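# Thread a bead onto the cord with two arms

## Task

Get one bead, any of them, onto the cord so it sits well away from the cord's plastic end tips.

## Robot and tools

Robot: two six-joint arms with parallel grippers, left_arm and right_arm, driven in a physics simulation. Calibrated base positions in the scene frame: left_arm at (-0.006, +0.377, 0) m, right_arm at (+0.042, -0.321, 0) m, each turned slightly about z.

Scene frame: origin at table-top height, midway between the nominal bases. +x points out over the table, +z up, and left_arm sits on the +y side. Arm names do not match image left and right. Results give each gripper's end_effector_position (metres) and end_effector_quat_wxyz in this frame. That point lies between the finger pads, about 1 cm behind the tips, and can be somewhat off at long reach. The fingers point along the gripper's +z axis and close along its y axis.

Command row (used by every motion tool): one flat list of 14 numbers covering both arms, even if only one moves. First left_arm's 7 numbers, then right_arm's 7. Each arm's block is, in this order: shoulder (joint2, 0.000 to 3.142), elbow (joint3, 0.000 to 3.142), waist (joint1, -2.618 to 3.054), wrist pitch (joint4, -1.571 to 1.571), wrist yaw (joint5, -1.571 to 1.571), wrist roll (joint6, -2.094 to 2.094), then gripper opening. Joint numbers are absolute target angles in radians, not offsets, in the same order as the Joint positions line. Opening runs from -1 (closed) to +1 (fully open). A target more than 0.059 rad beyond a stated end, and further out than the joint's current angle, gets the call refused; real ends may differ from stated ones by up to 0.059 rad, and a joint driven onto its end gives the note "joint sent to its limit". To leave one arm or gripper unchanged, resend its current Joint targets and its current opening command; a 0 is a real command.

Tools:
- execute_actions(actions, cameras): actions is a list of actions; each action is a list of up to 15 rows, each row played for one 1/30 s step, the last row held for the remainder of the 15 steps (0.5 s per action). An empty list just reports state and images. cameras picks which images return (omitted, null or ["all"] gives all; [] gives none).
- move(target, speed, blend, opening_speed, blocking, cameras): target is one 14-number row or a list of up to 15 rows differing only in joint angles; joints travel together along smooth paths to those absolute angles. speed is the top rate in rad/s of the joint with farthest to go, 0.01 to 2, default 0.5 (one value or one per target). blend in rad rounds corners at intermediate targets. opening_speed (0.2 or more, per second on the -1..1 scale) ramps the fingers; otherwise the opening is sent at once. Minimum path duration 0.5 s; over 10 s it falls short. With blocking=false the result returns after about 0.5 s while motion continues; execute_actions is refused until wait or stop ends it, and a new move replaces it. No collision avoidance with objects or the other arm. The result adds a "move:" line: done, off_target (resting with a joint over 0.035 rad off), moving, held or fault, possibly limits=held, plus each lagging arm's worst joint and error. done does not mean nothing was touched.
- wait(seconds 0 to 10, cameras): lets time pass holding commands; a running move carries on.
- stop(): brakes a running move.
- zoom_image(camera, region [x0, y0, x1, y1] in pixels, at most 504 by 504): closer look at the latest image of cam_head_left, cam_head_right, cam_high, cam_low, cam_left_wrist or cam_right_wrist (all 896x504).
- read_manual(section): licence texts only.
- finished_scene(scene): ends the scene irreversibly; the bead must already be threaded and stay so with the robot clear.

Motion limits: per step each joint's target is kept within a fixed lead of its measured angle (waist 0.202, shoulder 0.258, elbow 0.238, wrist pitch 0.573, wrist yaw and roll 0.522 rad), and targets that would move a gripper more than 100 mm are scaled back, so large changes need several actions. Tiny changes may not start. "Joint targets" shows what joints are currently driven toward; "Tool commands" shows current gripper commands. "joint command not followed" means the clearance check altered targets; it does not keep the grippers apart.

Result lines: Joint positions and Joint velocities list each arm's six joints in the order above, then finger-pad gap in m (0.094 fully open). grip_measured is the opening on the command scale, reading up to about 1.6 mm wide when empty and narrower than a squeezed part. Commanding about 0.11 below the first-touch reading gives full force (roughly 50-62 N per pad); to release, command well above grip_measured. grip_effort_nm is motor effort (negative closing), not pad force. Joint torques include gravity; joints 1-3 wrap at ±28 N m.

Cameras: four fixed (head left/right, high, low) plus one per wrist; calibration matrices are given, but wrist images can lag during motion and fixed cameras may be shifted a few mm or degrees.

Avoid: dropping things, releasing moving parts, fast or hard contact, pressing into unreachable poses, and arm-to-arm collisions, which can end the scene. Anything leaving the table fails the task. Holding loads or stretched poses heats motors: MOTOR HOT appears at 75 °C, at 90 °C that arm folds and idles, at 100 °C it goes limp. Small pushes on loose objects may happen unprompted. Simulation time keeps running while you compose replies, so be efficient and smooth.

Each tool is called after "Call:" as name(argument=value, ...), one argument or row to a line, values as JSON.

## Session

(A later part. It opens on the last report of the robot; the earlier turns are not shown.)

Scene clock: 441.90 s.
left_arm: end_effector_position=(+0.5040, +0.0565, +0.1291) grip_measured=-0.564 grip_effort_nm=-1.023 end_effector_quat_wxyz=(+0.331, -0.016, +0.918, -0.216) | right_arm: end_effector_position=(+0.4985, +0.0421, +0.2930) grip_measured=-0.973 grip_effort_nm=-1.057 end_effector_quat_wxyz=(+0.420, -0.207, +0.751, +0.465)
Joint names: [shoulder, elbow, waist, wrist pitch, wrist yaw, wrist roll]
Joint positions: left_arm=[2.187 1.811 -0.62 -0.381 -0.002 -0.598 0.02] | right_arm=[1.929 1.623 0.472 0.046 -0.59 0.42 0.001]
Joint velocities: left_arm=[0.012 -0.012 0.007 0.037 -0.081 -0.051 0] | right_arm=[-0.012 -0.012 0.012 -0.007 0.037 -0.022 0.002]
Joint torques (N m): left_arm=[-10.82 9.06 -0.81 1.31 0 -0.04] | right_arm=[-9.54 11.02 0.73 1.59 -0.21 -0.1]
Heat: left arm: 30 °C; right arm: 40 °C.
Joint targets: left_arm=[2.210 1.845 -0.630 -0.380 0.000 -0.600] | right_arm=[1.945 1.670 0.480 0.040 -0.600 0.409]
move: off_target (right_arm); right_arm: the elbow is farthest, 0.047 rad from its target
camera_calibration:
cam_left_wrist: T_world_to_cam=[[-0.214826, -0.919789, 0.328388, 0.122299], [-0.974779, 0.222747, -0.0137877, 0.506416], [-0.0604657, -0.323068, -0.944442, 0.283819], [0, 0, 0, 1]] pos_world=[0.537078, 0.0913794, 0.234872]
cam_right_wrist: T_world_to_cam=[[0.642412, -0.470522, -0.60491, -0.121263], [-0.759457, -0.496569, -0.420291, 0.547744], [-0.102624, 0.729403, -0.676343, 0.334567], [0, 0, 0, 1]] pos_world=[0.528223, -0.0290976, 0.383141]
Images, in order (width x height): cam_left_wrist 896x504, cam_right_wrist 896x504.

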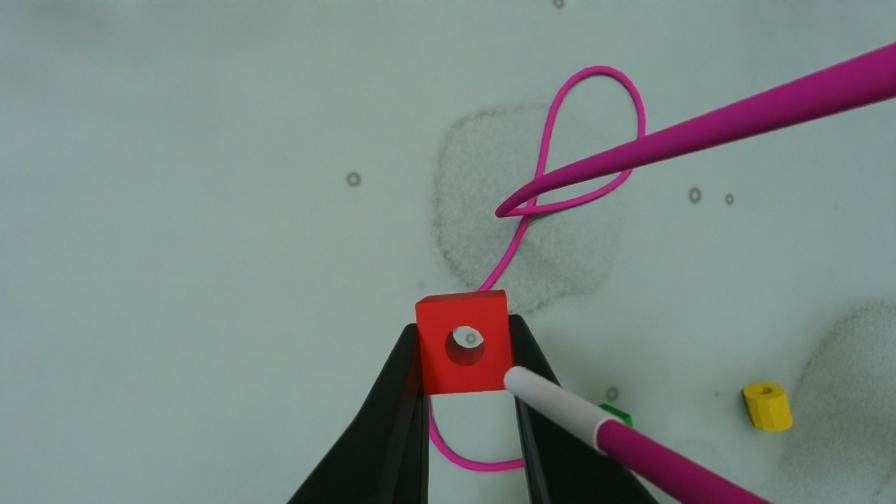

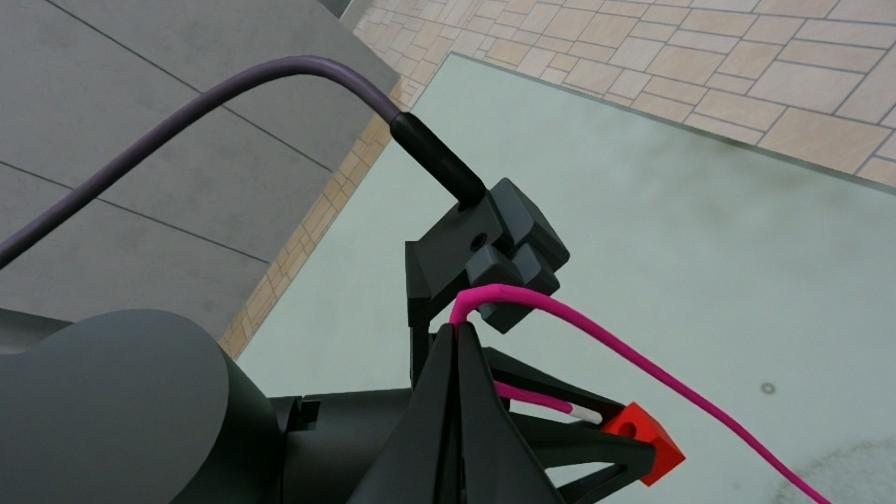

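Call:
move(
  target=[2.21,1.845,-0.63,-0.38,0,-0.6,-0.68,1.945,1.53,0.462,0.15,-0.6,0.409,-1],
  speed=0.12,
  cameras=["cam_left_wrist","cam_right_wrist"],
)

Call:
zoom_image(
  camera="cam_right_wrist",
  region=[400, 270, 720, 500],
)

Scene clock: 465.23 s.
left_arm: end_effector_position=(+0.5040, +0.0565, +0.1291) grip_measured=-0.564 grip_effort_nm=-1.033 end_effector_quat_wxyz=(+0.331, -0.016, +0.918, -0.216) | right_arm: end_effector_position=(+0.4967, +0.0411, +0.2742) grip_measured=-0.973 grip_effort_nm=-1.053 end_effector_quat_wxyz=(+0.420, -0.207, +0.751, +0.465)
Joint names: [shoulder, elbow, waist, wrist pitch, wrist yaw, wrist roll]
Joint positions: left_arm=[2.187 1.811 -0.62 -0.381 -0.002 -0.598 0.02] | right_arm=[1.929 1.548 0.472 0.12 -0.59 0.42 0.001]
Joint velocities: left_arm=[0.012 -0.012 0.002 0.007 -0.007 -0.066 0] | right_arm=[-0.002 -0.002 0.007 0.007 -0.037 -0.051 -0.001]
Joint torques (N m): left_arm=[-10.84 9.07 -0.83 1.31 -0.01 -0.03] | right_arm=[-9.44 5.94 -0.9 1.91 -0.2 -0.08]
Heat: left arm: 30 °C; right arm: 37 °C.
Joint targets: left_arm=[2.210 1.845 -0.630 -0.380 0.000 -0.600] | right_arm=[1.945 1.530 0.462 0.150 -0.600 0.409]
move: done
camera_calibration:
cam_left_wrist: T_world_to_cam=[[-0.214826, -0.919789, 0.328388, 0.122299], [-0.974779, 0.222747, -0.0137877, 0.506416], [-0.0604657, -0.323068, -0.944442, 0.283819], [0, 0, 0, 1]] pos_world=[0.537078, 0.0913794, 0.234872]
cam_right_wrist: T_world_to_cam=[[0.64221, -0.470632, -0.605039, -0.131851], [-0.759598, -0.496646, -0.419946, 0.538029], [-0.10285, 0.729279, -0.676442, 0.322482], [0, 0, 0, 1]] pos_world=[0.526529, -0.0300223, 0.364308]
Images, in order (width x height): cam_left_wrist 896x504, cam_right_wrist 896x504.

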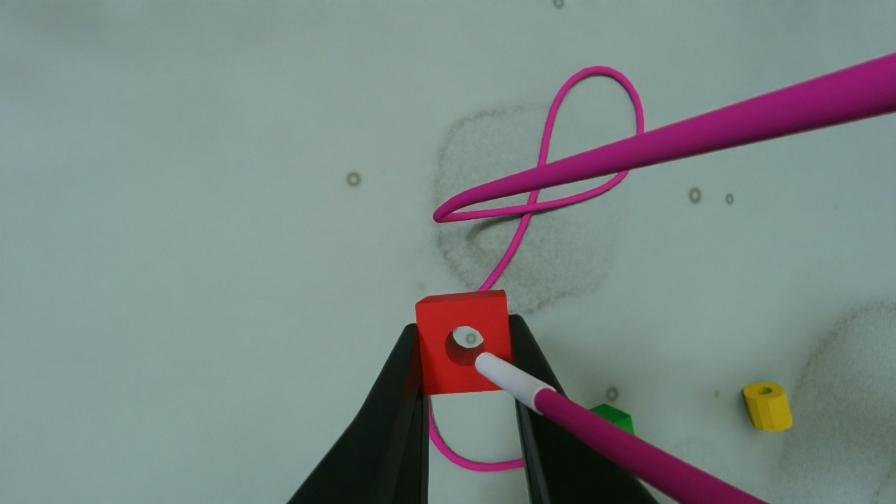

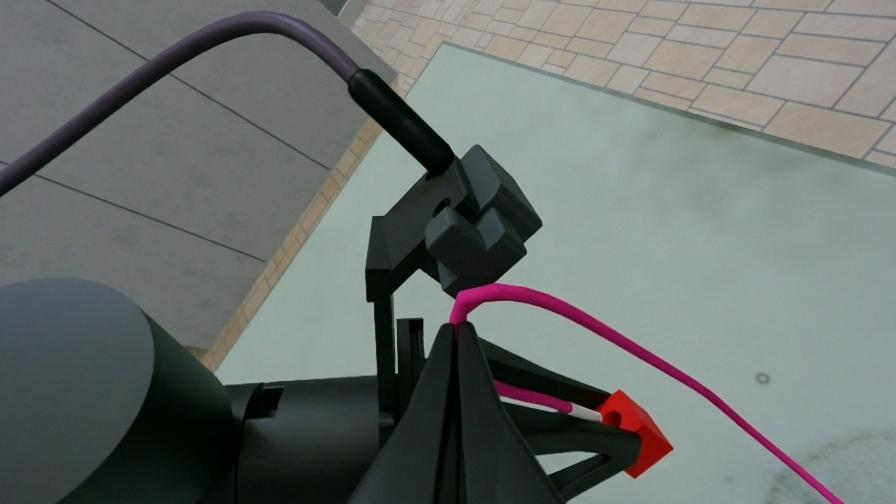

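Scaled by 1.575 from the camera's 896x504 image, which has a finer 1280x720 frame.

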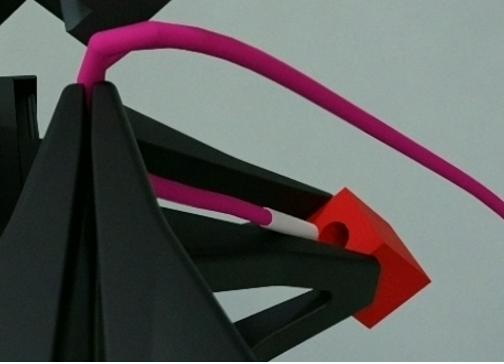

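Call:
move(
  target=[2.21,1.845,-0.63,-0.38,0,-0.6,-0.68,1.956,1.503,0.464,0.183,-0.6,0.409,-1],
  speed=0.1,
  cameras=["cam_left_wrist","cam_right_wrist"],
)

Call:
zoom_image(
  camera="cam_right_wrist",
  region=[400, 270, 720, 500],
)

Call:
zoom_image(
  camera="cam_left_wrist",
  region=[400, 270, 560, 420],
)

Scene clock: 485.97 s.
left_arm: end_effector_position=(+0.5040, +0.0565, +0.1291) grip_measured=-0.564 grip_effort_nm=-1.028 end_effector_quat_wxyz=(+0.331, -0.016, +0.918, -0.216) | right_arm: end_effector_position=(+0.4978, +0.0417, +0.2613) grip_measured=-0.973 grip_effort_nm=-1.057 end_effector_quat_wxyz=(+0.417, -0.207, +0.753, +0.465)
Joint names: [shoulder, elbow, waist, wrist pitch, wrist yaw, wrist roll]
Joint positions: left_arm=[2.187 1.811 -0.62 -0.381 -0.002 -0.598 0.02] | right_arm=[1.942 1.521 0.472 0.153 -0.59 0.42 0.001]
Joint velocities: left_arm=[-0.002 0.012 -0.012 -0.007 0.051 -0.037 0] | right_arm=[-0.002 -0.002 -0.012 0.022 -0.022 0.051 0]
Joint torques (N m): left_arm=[-10.81 9.06 -0.83 1.31 0 -0.04] | right_arm=[-9.78 5.9 -0.73 1.92 -0.22 -0.09]
Heat: left arm: 29 °C; right arm: 37 °C.
Joint targets: left_arm=[2.210 1.845 -0.630 -0.380 0.000 -0.600] | right_arm=[1.956 1.503 0.464 0.183 -0.600 0.409]
move: done
camera_calibration:
cam_left_wrist: T_world_to_cam=[[-0.214826, -0.919789, 0.328388, 0.122299], [-0.974779, 0.222747, -0.0137877, 0.506416], [-0.0604657, -0.323068, -0.944442, 0.283819], [0, 0, 0, 1]] pos_world=[0.537078, 0.0913794, 0.234872]
cam_right_wrist: T_world_to_cam=[[0.638353, -0.472737, -0.607475, -0.137403], [-0.762248, -0.498093, -0.413377, 0.533422], [-0.10716, 0.726927, -0.678302, 0.316196], [0, 0, 0, 1]] pos_world=[0.528195, -0.029113, 0.351512]
Images, in order (width x height): cam_left_wrist 896x504, cam_right_wrist 896x504.

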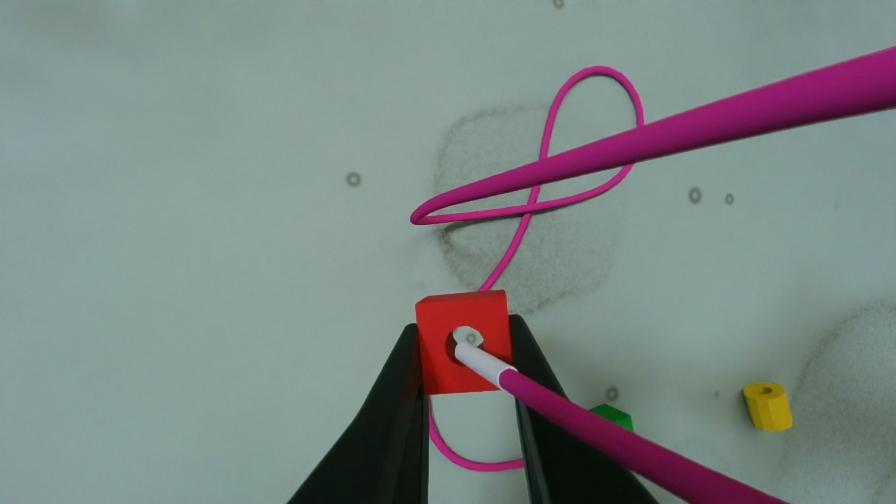

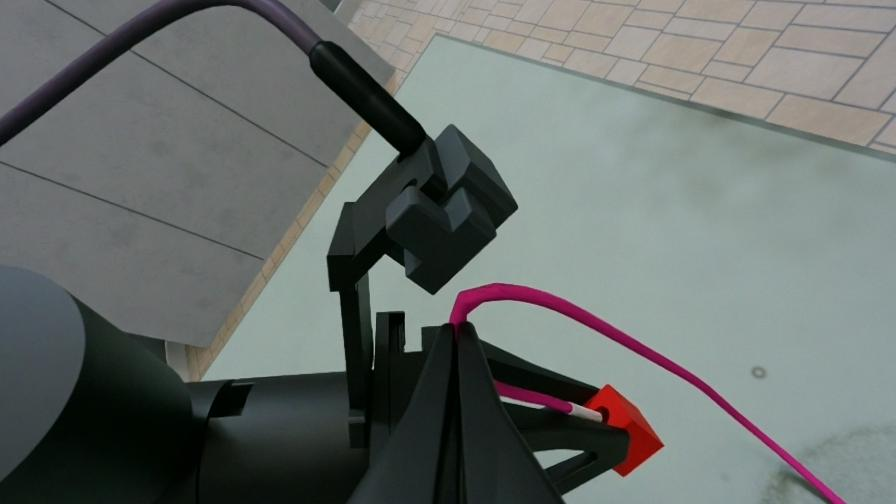

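Scaled by 1.575 from the camera's 896x504 image, which has a finer 1280x720 frame.

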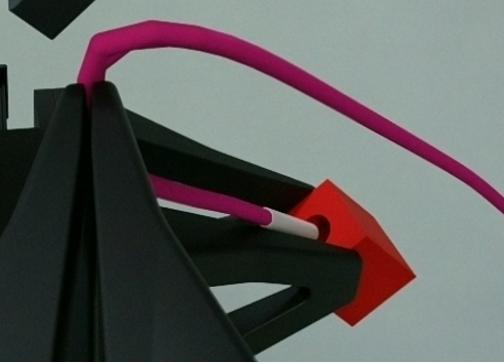

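Scaled by 3.150 from the camera's 896x504 image, which has a finer 1280x720 frame.

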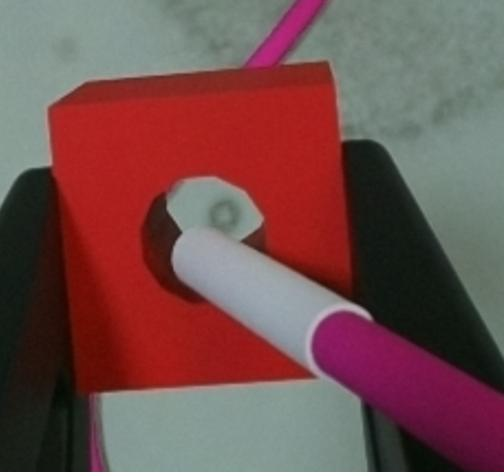

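Call:
move(
  target=[2.21,1.845,-0.63,-0.38,0,-0.6,-0.68,1.956,1.484,0.460,0.208,-0.6,0.409,-1],
  speed=0.08,
  cameras=["cam_left_wrist","cam_right_wrist"],
)

Call:
zoom_image(
  camera="cam_right_wrist",
  region=[400, 270, 720, 500],
)

Call:
zoom_image(
  camera="cam_left_wrist",
  region=[400, 270, 560, 420],
)

Scene clock: 515.13 s.
left_arm: end_effector_position=(+0.5040, +0.0565, +0.1291) grip_measured=-0.564 grip_effort_nm=-1.028 end_effector_quat_wxyz=(+0.331, -0.016, +0.918, -0.216) | right_arm: end_effector_position=(+0.4979, +0.0410, +0.2584) grip_measured=-0.973 grip_effort_nm=-1.053 end_effector_quat_wxyz=(+0.420, -0.207, +0.751, +0.465)
Joint names: [shoulder, elbow, waist, wrist pitch, wrist yaw, wrist roll]
Joint positions: left_arm=[2.187 1.811 -0.62 -0.381 -0.002 -0.598 0.02] | right_arm=[1.942 1.503 0.471 0.178 -0.59 0.42 0.001]
Joint velocities: left_arm=[-0.022 -0.002 0.007 0.022 -0.037 0.007 0] | right_arm=[-0.012 0.002 0.007 0.066 -0.037 -0.066 0]
Joint torques (N m): left_arm=[-10.82 9.06 -0.83 1.31 -0.01 -0.03] | right_arm=[-9.73 5.81 -0.98 1.96 -0.18 -0.08]
Heat: left arm: 29 °C; right arm: 39 °C.
Joint targets: left_arm=[2.210 1.845 -0.630 -0.380 0.000 -0.600] | right_arm=[1.956 1.484 0.460 0.208 -0.600 0.409]
move: done
camera_calibration:
cam_left_wrist: T_world_to_cam=[[-0.214826, -0.919789, 0.328388, 0.122299], [-0.974779, 0.222747, -0.0137877, 0.506416], [-0.0604657, -0.323068, -0.944442, 0.283819], [0, 0, 0, 1]] pos_world=[0.537078, 0.0913794, 0.234872]
cam_right_wrist: T_world_to_cam=[[0.641671, -0.471367, -0.605039, -0.141875], [-0.760165, -0.495776, -0.419946, 0.532441], [-0.102016, 0.729396, -0.676442, 0.311612], [0, 0, 0, 1]] pos_world=[0.52757, -0.0301922, 0.348544]
Images, in order (width x height): cam_left_wrist 896x504, cam_right_wrist 896x504.

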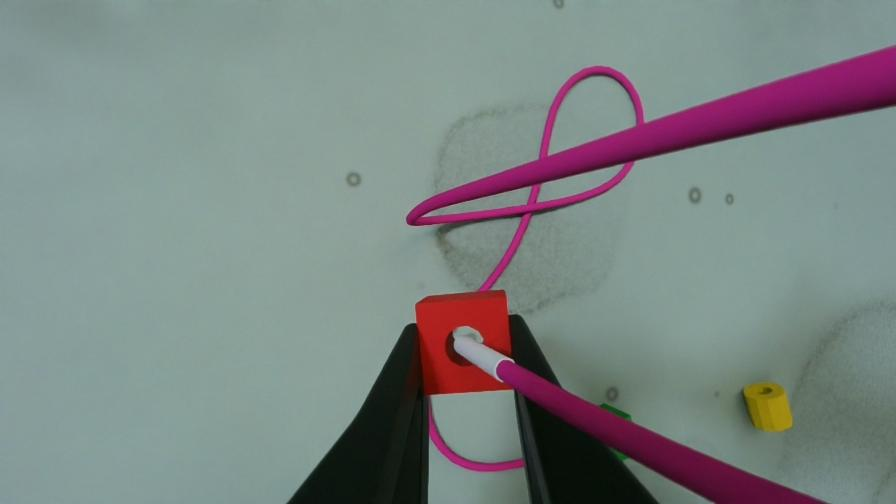

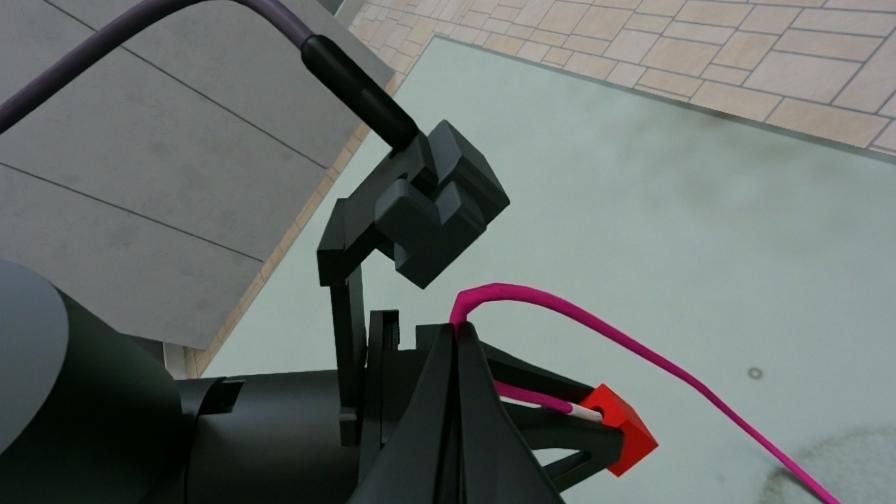

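Scaled by 1.575 from the camera's 896x504 image, which has a finer 1280x720 frame.

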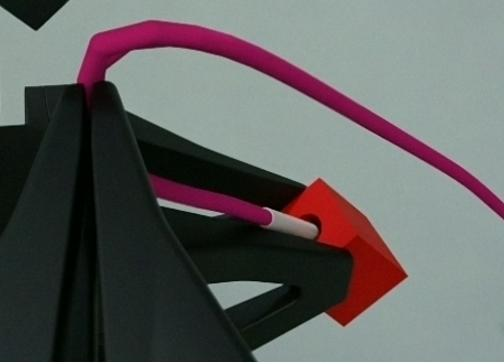

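Scaled by 3.150 from the camera's 896x504 image, which has a finer 1280x720 frame.

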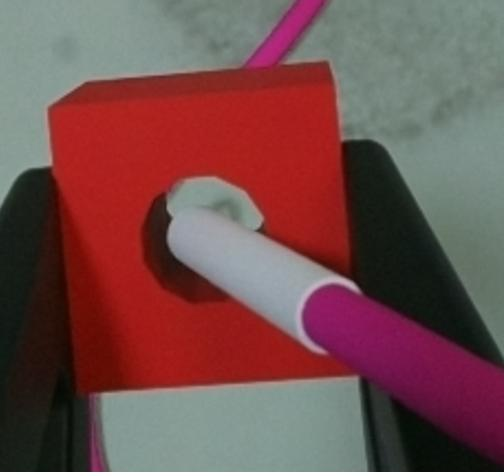

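Call:
move(
  target=[2.21,1.845,-0.63,-0.38,0,-0.6,-0.68,1.956,1.465,0.457,0.227,-0.6,0.409,-1],
  speed=0.08,
  cameras=["cam_left_wrist","cam_right_wrist"],
)

Call:
zoom_image(
  camera="cam_right_wrist",
  region=[400, 270, 720, 500],
)

Call:
zoom_image(
  camera="cam_left_wrist",
  region=[400, 270, 560, 420],
)

Scene clock: 524.30 s.
left_arm: end_effector_position=(+0.5040, +0.0565, +0.1291) grip_measured=-0.564 grip_effort_nm=-1.033 end_effector_quat_wxyz=(+0.331, -0.016, +0.918, -0.216) | right_arm: end_effector_position=(+0.4981, +0.0391, +0.2539) grip_measured=-0.973 grip_effort_nm=-1.057 end_effector_quat_wxyz=(+0.421, -0.206, +0.751, +0.464)
Joint names: [shoulder, elbow, waist, wrist pitch, wrist yaw, wrist roll]
Joint positions: left_arm=[2.187 1.811 -0.62 -0.381 -0.002 -0.598 0.02] | right_arm=[1.942 1.484 0.468 0.197 -0.59 0.419 0.001]
Joint velocities: left_arm=[0.007 -0.007 0.002 0.037 -0.066 0.007 0.001] | right_arm=[-0.002 0.002 0.012 -0.007 0.022 -0.11 0]
Joint torques (N m): left_arm=[-10.82 9.07 -0.83 1.31 0 -0.04] | right_arm=[-9.77 5.78 -1.01 1.94 -0.21 -0.08]
Heat: left arm: 29 °C; right arm: 39 °C.
Joint targets: left_arm=[2.210 1.845 -0.630 -0.380 0.000 -0.600] | right_arm=[1.956 1.465 0.457 0.227 -0.600 0.409]
move: done
camera_calibration:
cam_left_wrist: T_world_to_cam=[[-0.214826, -0.919789, 0.328388, 0.122299], [-0.974779, 0.222747, -0.0137877, 0.506416], [-0.0604657, -0.323068, -0.944442, 0.283819], [0, 0, 0, 1]] pos_world=[0.537078, 0.0913794, 0.234872]
cam_right_wrist: T_world_to_cam=[[0.640672, -0.473263, -0.604617, -0.145194], [-0.761354, -0.493511, -0.420461, 0.530458], [-0.0993968, 0.729705, -0.676499, 0.308619], [0, 0, 0, 1]] pos_world=[0.527563, -0.0321287, 0.34403]
Images, in order (width x height): cam_left_wrist 896x504, cam_right_wrist 896x504.

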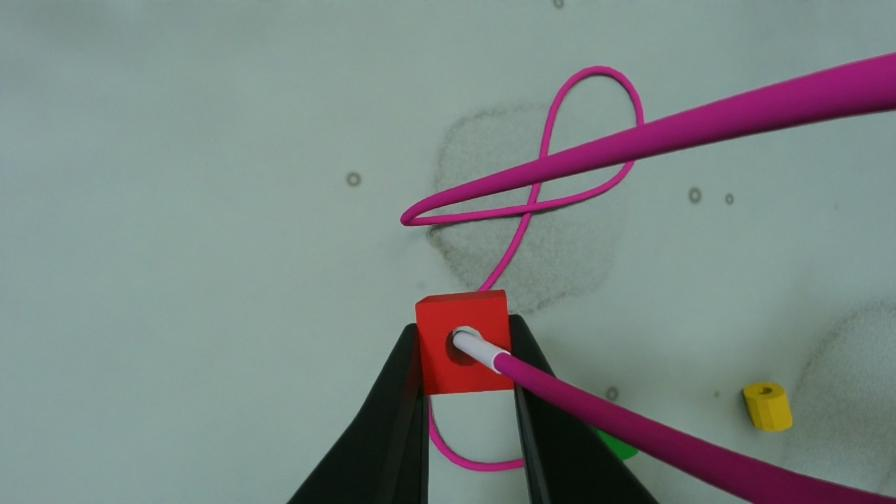

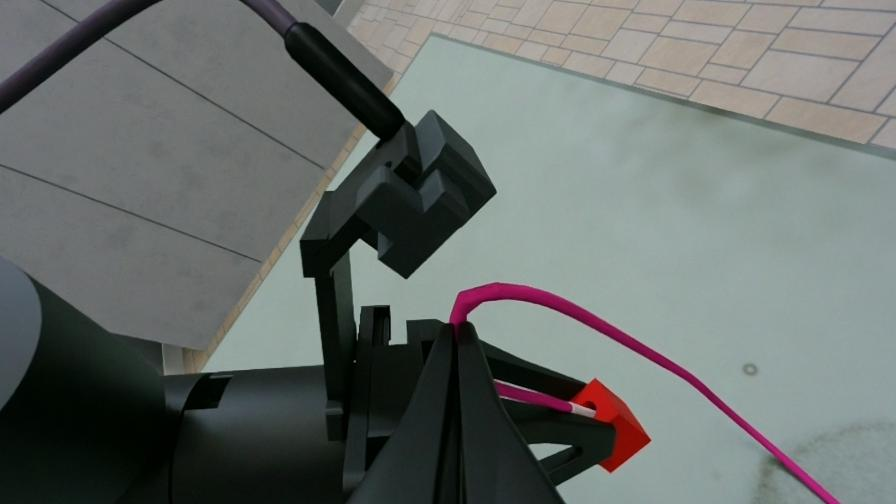

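Scaled by 1.575 from the camera's 896x504 image, which has a finer 1280x720 frame.

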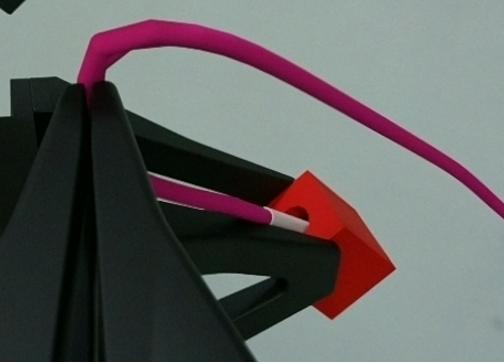

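Scaled by 3.150 from the camera's 896x504 image, which has a finer 1280x720 frame.

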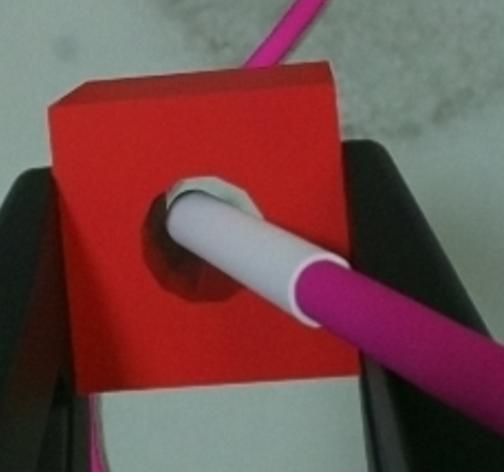

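Call:
move(
  target=[2.21,1.845,-0.63,-0.38,0,-0.6,-0.68,1.960,1.443,0.455,0.252,-0.6,0.409,-1],
  speed=0.08,
  cameras=["cam_left_wrist","cam_right_wrist"],
)

Call:
zoom_image(
  camera="cam_right_wrist",
  region=[400, 270, 720, 500],
)

Call:
zoom_image(
  camera="cam_left_wrist",
  region=[400, 270, 560, 420],
)

Scene clock: 533.23 s.
left_arm: end_effector_position=(+0.5040, +0.0566, +0.1291) grip_measured=-0.564 grip_effort_nm=-1.028 end_effector_quat_wxyz=(+0.331, -0.016, +0.918, -0.216) | right_arm: end_effector_position=(+0.4977, +0.0379, +0.2490) grip_measured=-0.973 grip_effort_nm=-1.057 end_effector_quat_wxyz=(+0.423, -0.206, +0.751, +0.464)
Joint names: [shoulder, elbow, waist, wrist pitch, wrist yaw, wrist roll]
Joint positions: left_arm=[2.187 1.811 -0.62 -0.382 -0.002 -0.598 0.02] | right_arm=[1.942 1.462 0.466 0.222 -0.59 0.419 0.001]
Joint velocities: left_arm=[0.002 0.002 0.002 0.022 -0.051 -0.051 0] | right_arm=[-0.012 -0.007 0.027 -0.051 0.037 0.007 -0.001]
Joint torques (N m): left_arm=[-10.8 9.06 -0.84 1.32 0 -0.04] | right_arm=[-9.36 5.75 -0.99 1.96 -0.22 -0.1]
Heat: left arm: 29 °C; right arm: 39 °C.
Joint targets: left_arm=[2.210 1.845 -0.630 -0.380 0.000 -0.600] | right_arm=[1.960 1.443 0.455 0.252 -0.600 0.409]
move: done
camera_calibration:
cam_left_wrist: T_world_to_cam=[[-0.21472, -0.919855, 0.32827, 0.122307], [-0.974783, 0.222749, -0.0134279, 0.506309], [-0.0607703, -0.322876, -0.944488, 0.283911], [0, 0, 0, 1]] pos_world=[0.537057, 0.0913927, 0.234799]
cam_right_wrist: T_world_to_cam=[[0.64137, -0.473475, -0.603711, -0.149007], [-0.761115, -0.491815, -0.422874, 0.527893], [-0.0966935, 0.730712, -0.675804, 0.304618], [0, 0, 0, 1]] pos_world=[0.52681, -0.0335134, 0.339137]
Images, in order (width x height): cam_left_wrist 896x504, cam_right_wrist 896x504.

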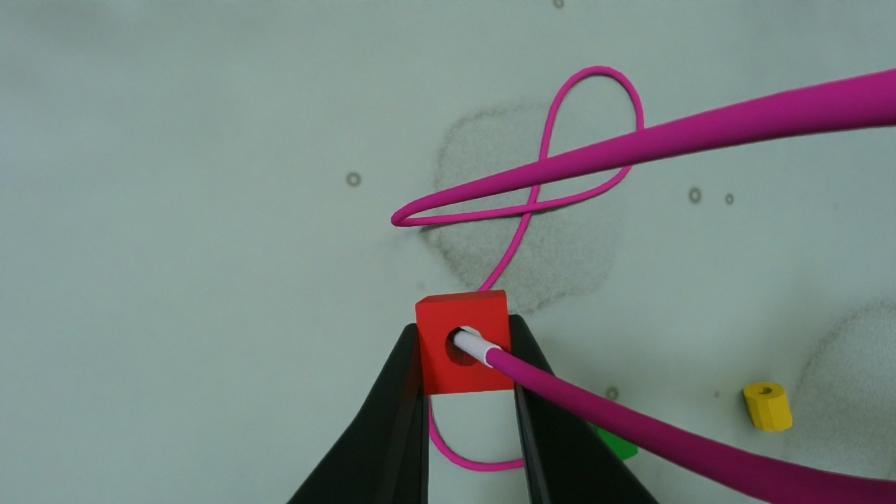

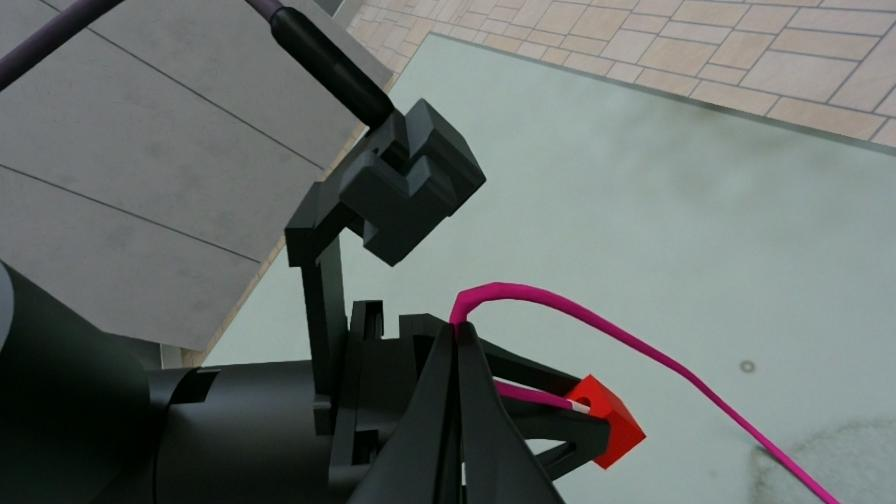

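Scaled by 1.575 from the camera's 896x504 image, which has a finer 1280x720 frame.

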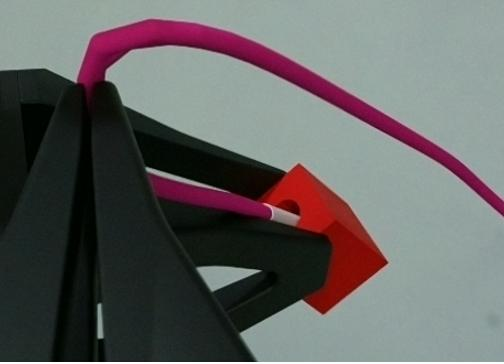

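Scaled by 3.150 from the camera's 896x504 image, which has a finer 1280x720 frame.

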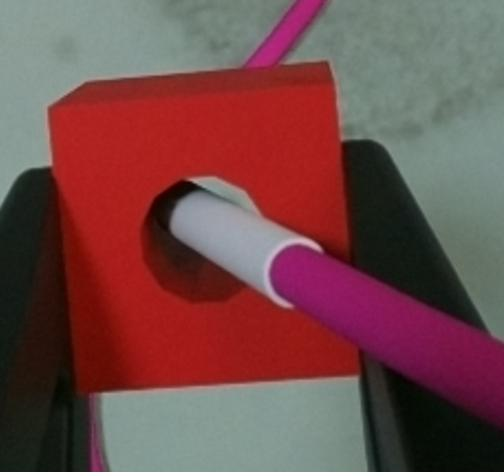

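Call:
move(
  target=[2.21,1.845,-0.63,-0.38,0,-0.6,-0.68,1.970,1.413,0.456,0.29,-0.6,0.409,-1],
  speed=0.1,
  cameras=["cam_left_wrist","cam_right_wrist"],
)

Call:
zoom_image(
  camera="cam_right_wrist",
  region=[400, 270, 720, 500],
)

Call:
zoom_image(
  camera="cam_left_wrist",
  region=[400, 270, 560, 420],
)

Scene clock: 540.97 s.
left_arm: end_effector_position=(+0.5040, +0.0566, +0.1291) grip_measured=-0.564 grip_effort_nm=-1.028 end_effector_quat_wxyz=(+0.331, -0.016, +0.918, -0.216) | right_arm: end_effector_position=(+0.4977, +0.0379, +0.2357) grip_measured=-0.973 grip_effort_nm=-1.057 end_effector_quat_wxyz=(+0.420, -0.205, +0.753, +0.464)
Joint names: [shoulder, elbow, waist, wrist pitch, wrist yaw, wrist roll]
Joint positions: left_arm=[2.187 1.811 -0.62 -0.382 -0.002 -0.598 0.02] | right_arm=[1.955 1.431 0.466 0.26 -0.59 0.419 0.001]
Joint velocities: left_arm=[-0.012 -0.007 0.012 0.037 0.022 -0.037 0] | right_arm=[-0.017 -0.007 0.017 -0.066 0.037 0.007 0]
Joint torques (N m): left_arm=[-10.82 9.07 -0.83 1.31 0 -0.03] | right_arm=[-9.65 5.76 -0.87 1.91 -0.19 -0.11]
Heat: left arm: 29 °C; right arm: 39 °C.
Joint targets: left_arm=[2.210 1.845 -0.630 -0.380 0.000 -0.600] | right_arm=[1.970 1.413 0.456 0.290 -0.600 0.409]
move: done
camera_calibration:
cam_left_wrist: T_world_to_cam=[[-0.21472, -0.919855, 0.32827, 0.122307], [-0.974783, 0.222749, -0.0134279, 0.506309], [-0.0607703, -0.322876, -0.944488, 0.283911], [0, 0, 0, 1]] pos_world=[0.537057, 0.0913927, 0.234799]
cam_right_wrist: T_world_to_cam=[[0.63812, -0.475225, -0.605776, -0.154921], [-0.763372, -0.493031, -0.417353, 0.522145], [-0.10033, 0.728754, -0.677386, 0.297829], [0, 0, 0, 1]] pos_world=[0.527331, -0.0332331, 0.325817]
Images, in order (width x height): cam_left_wrist 896x504, cam_right_wrist 896x504.

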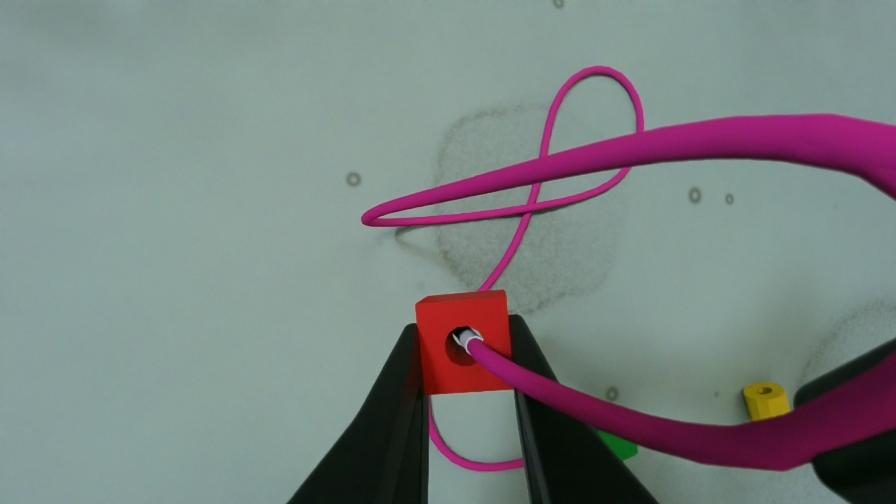

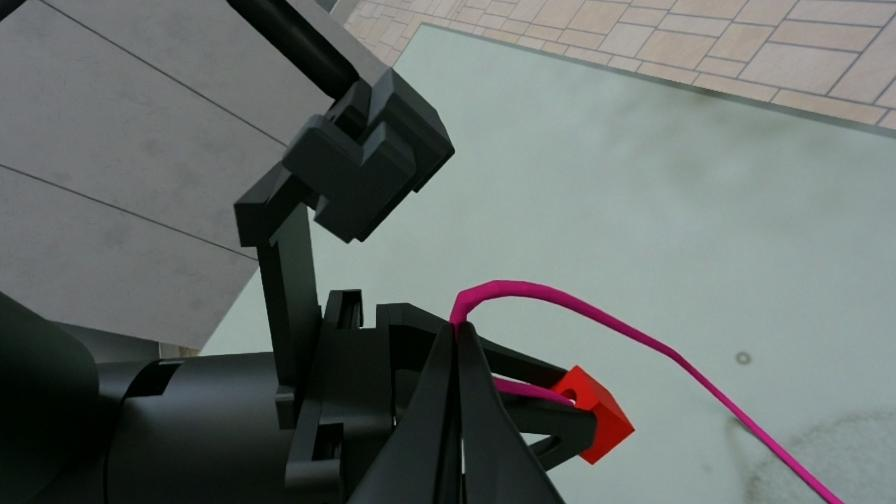

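Scaled by 1.575 from the camera's 896x504 image, which has a finer 1280x720 frame.

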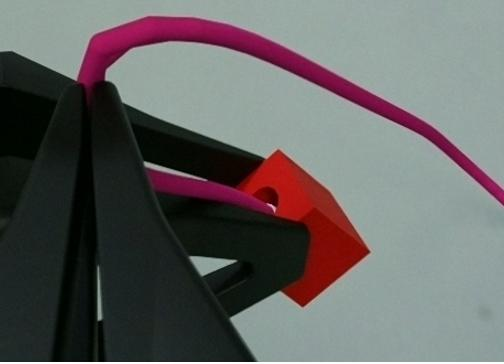

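Scaled by 3.150 from the camera's 896x504 image, which has a finer 1280x720 frame.

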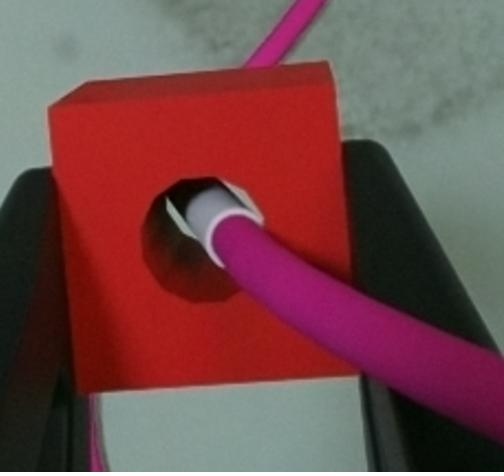

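Call:
move(
  target=[2.21,1.845,-0.63,-0.38,0,-0.6,-0.68,1.996,1.398,0.476,0.328,-0.6,0.409,-1],
  speed=0.1,
  cameras=["cam_left_wrist","cam_right_wrist","cam_low"],
)

Call:
zoom_image(
  camera="cam_low",
  region=[300, 150, 460, 270],
)

Call:
zoom_image(
  camera="cam_left_wrist",
  region=[400, 270, 560, 420],
)

Scene clock: 552.07 s.
left_arm: end_effector_position=(+0.5040, +0.0566, +0.1291) grip_measured=-0.564 grip_effort_nm=-1.028 end_effector_quat_wxyz=(+0.331, -0.016, +0.918, -0.216) | right_arm: end_effector_position=(+0.5004, +0.0394, +0.2219) grip_measured=-0.973 grip_effort_nm=-1.053 end_effector_quat_wxyz=(+0.419, -0.205, +0.754, +0.463)
Joint names: [shoulder, elbow, waist, wrist pitch, wrist yaw, wrist roll]
Joint positions: left_arm=[2.187 1.811 -0.62 -0.382 -0.002 -0.598 0.02] | right_arm=[1.982 1.415 0.466 0.298 -0.59 0.419 0.001]
Joint velocities: left_arm=[0.012 0.012 -0.037 0.007 0.007 0.022 0.001] | right_arm=[-0.012 -0.012 -0.012 -0.022 -0.007 0.022 0]
Joint torques (N m): left_arm=[-10.84 9.07 -0.83 1.31 0 -0.03] | right_arm=[-9.94 5.7 0.8 1.96 -0.2 -0.1]
Heat: left arm: 29 °C; right arm: 39 °C.
Joint targets: left_arm=[2.210 1.845 -0.630 -0.380 0.000 -0.600] | right_arm=[1.996 1.398 0.476 0.328 -0.600 0.409]
move: done
camera_calibration:
cam_left_wrist: T_world_to_cam=[[-0.21472, -0.919855, 0.32827, 0.122307], [-0.974783, 0.222749, -0.0134279, 0.506309], [-0.0607703, -0.322876, -0.944488, 0.283911], [0, 0, 0, 1]] pos_world=[0.537057, 0.0913927, 0.234799]
cam_right_wrist: T_world_to_cam=[[0.635879, -0.476431, -0.607183, -0.162827], [-0.764907, -0.493857, -0.413548, 0.519103], [-0.102834, 0.727405, -0.678459, 0.289241], [0, 0, 0, 1]] pos_world=[0.530348, -0.0316089, 0.312046]
Images, in order (width x height): cam_low 896x504, cam_left_wrist 896x504, cam_right_wrist 896x504.

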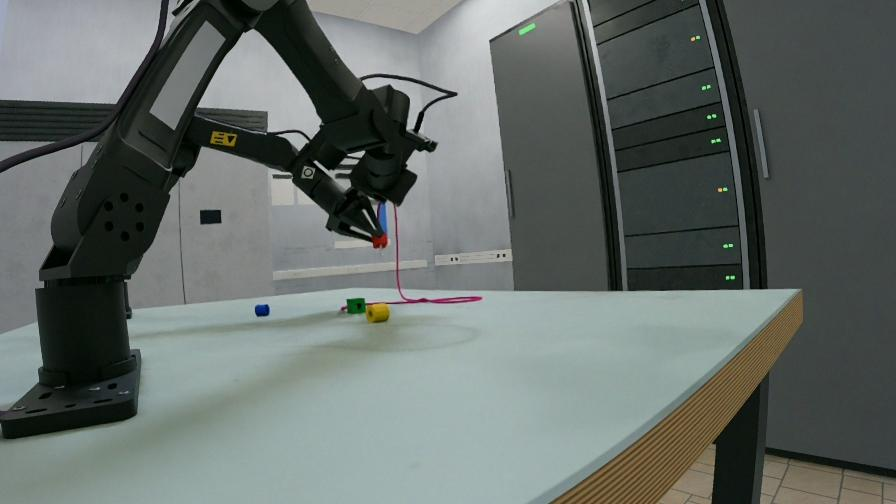

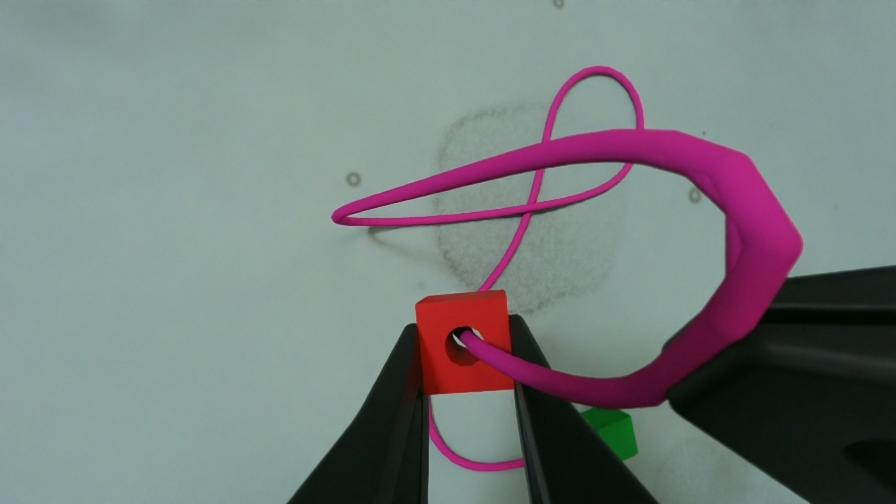

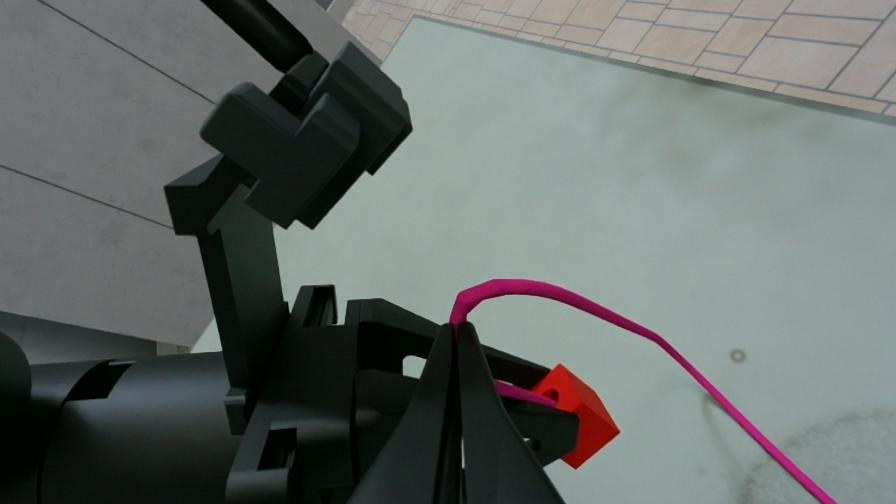

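Scaled by 3.150 from the camera's 896x504 image, which has a finer 1280x720 frame.

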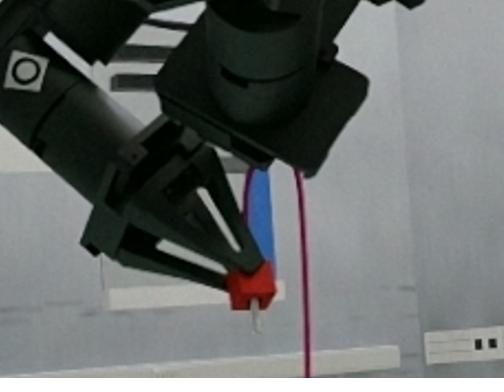

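Scaled by 3.150 from the camera's 896x504 image, which has a finer 1280x720 frame.

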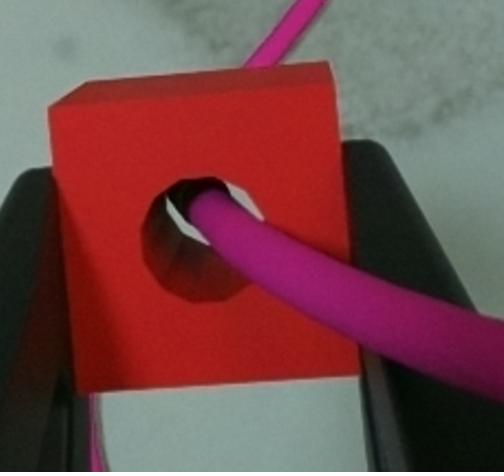

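Call:
move(
  target=[2.21,1.845,-0.63,-0.38,0,-0.6,-0.68,2.046,1.371,0.483,0.402,-0.6,0.409,-1],
  speed=0.12,
  cameras=["cam_left_wrist","cam_right_wrist","cam_low"],
)

Call:
zoom_image(
  camera="cam_low",
  region=[300, 150, 460, 270],
)

Scene clock: 558.93 s.
left_arm: end_effector_position=(+0.5040, +0.0566, +0.1291) grip_measured=-0.564 grip_effort_nm=-1.028 end_effector_quat_wxyz=(+0.331, -0.016, +0.918, -0.216) | right_arm: end_effector_position=(+0.5017, +0.0453, +0.1981) grip_measured=-0.973 grip_effort_nm=-1.057 end_effector_quat_wxyz=(+0.416, -0.207, +0.754, +0.465)
Joint names: [shoulder, elbow, waist, wrist pitch, wrist yaw, wrist roll]
Joint positions: left_arm=[2.187 1.811 -0.62 -0.382 -0.002 -0.598 0.02] | right_arm=[2.031 1.388 0.474 0.372 -0.59 0.419 0.001]
Joint velocities: left_arm=[0.007 0.007 -0.002 0.037 -0.125 0.007 0] | right_arm=[-0.012 -0.017 -0.007 -0.051 0.022 -0.051 -0.001]
Joint torques (N m): left_arm=[-10.81 9.06 -0.83 1.31 0 -0.04] | right_arm=[-10.06 5.6 0.8 1.94 -0.21 -0.1]
Heat: left arm: 29 °C; right arm: 39 °C.
Joint targets: left_arm=[2.210 1.845 -0.630 -0.380 0.000 -0.600] | right_arm=[2.046 1.371 0.483 0.402 -0.600 0.409]
move: done
camera_calibration:
cam_left_wrist: T_world_to_cam=[[-0.21472, -0.919855, 0.32827, 0.122307], [-0.974783, 0.222749, -0.0134279, 0.506309], [-0.0607703, -0.322876, -0.944488, 0.283911], [0, 0, 0, 1]] pos_world=[0.537057, 0.0913927, 0.234799]
cam_right_wrist: T_world_to_cam=[[0.638659, -0.471879, -0.607819, -0.176676], [-0.761617, -0.500347, -0.411816, 0.511494], [-0.109793, 0.725936, -0.678943, 0.272598], [0, 0, 0, 1]] pos_world=[0.532328, -0.0253336, 0.288333]
Images, in order (width x height): cam_low 896x504, cam_left_wrist 896x504, cam_right_wrist 896x504.

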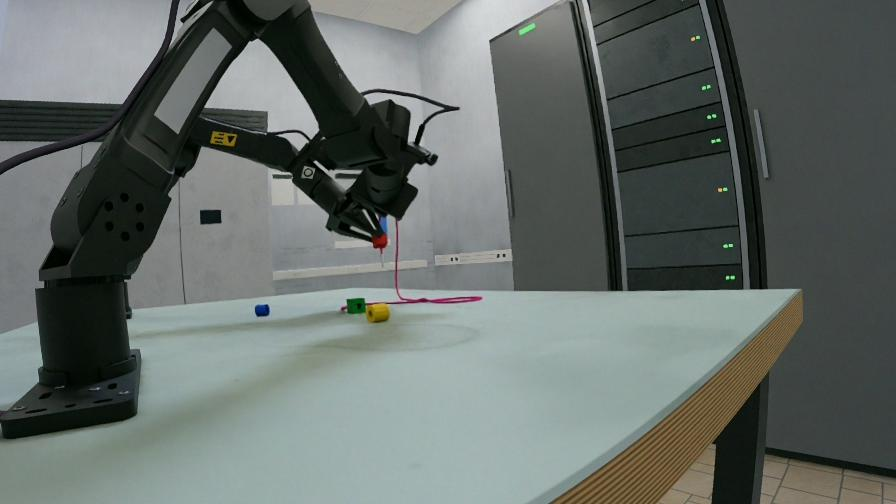

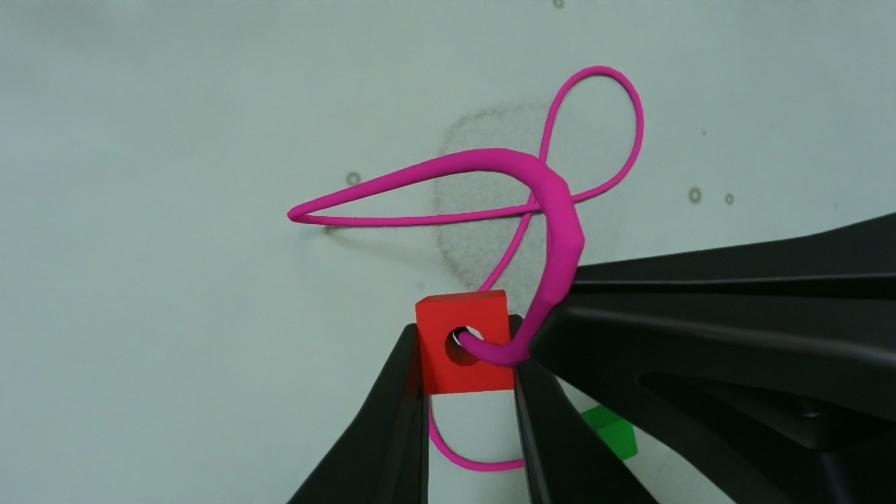

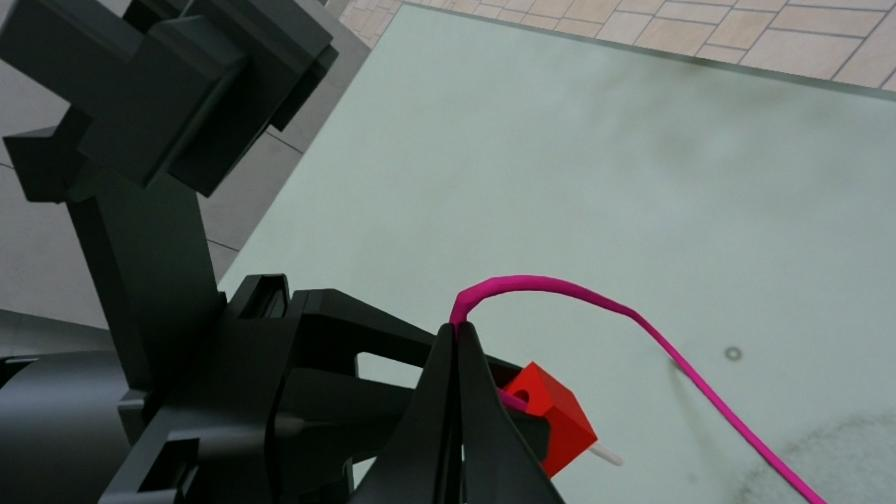

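Scaled by 3.150 from the camera's 896x504 image, which has a finer 1280x720 frame.

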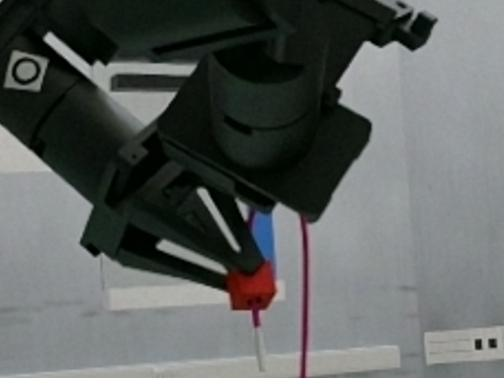

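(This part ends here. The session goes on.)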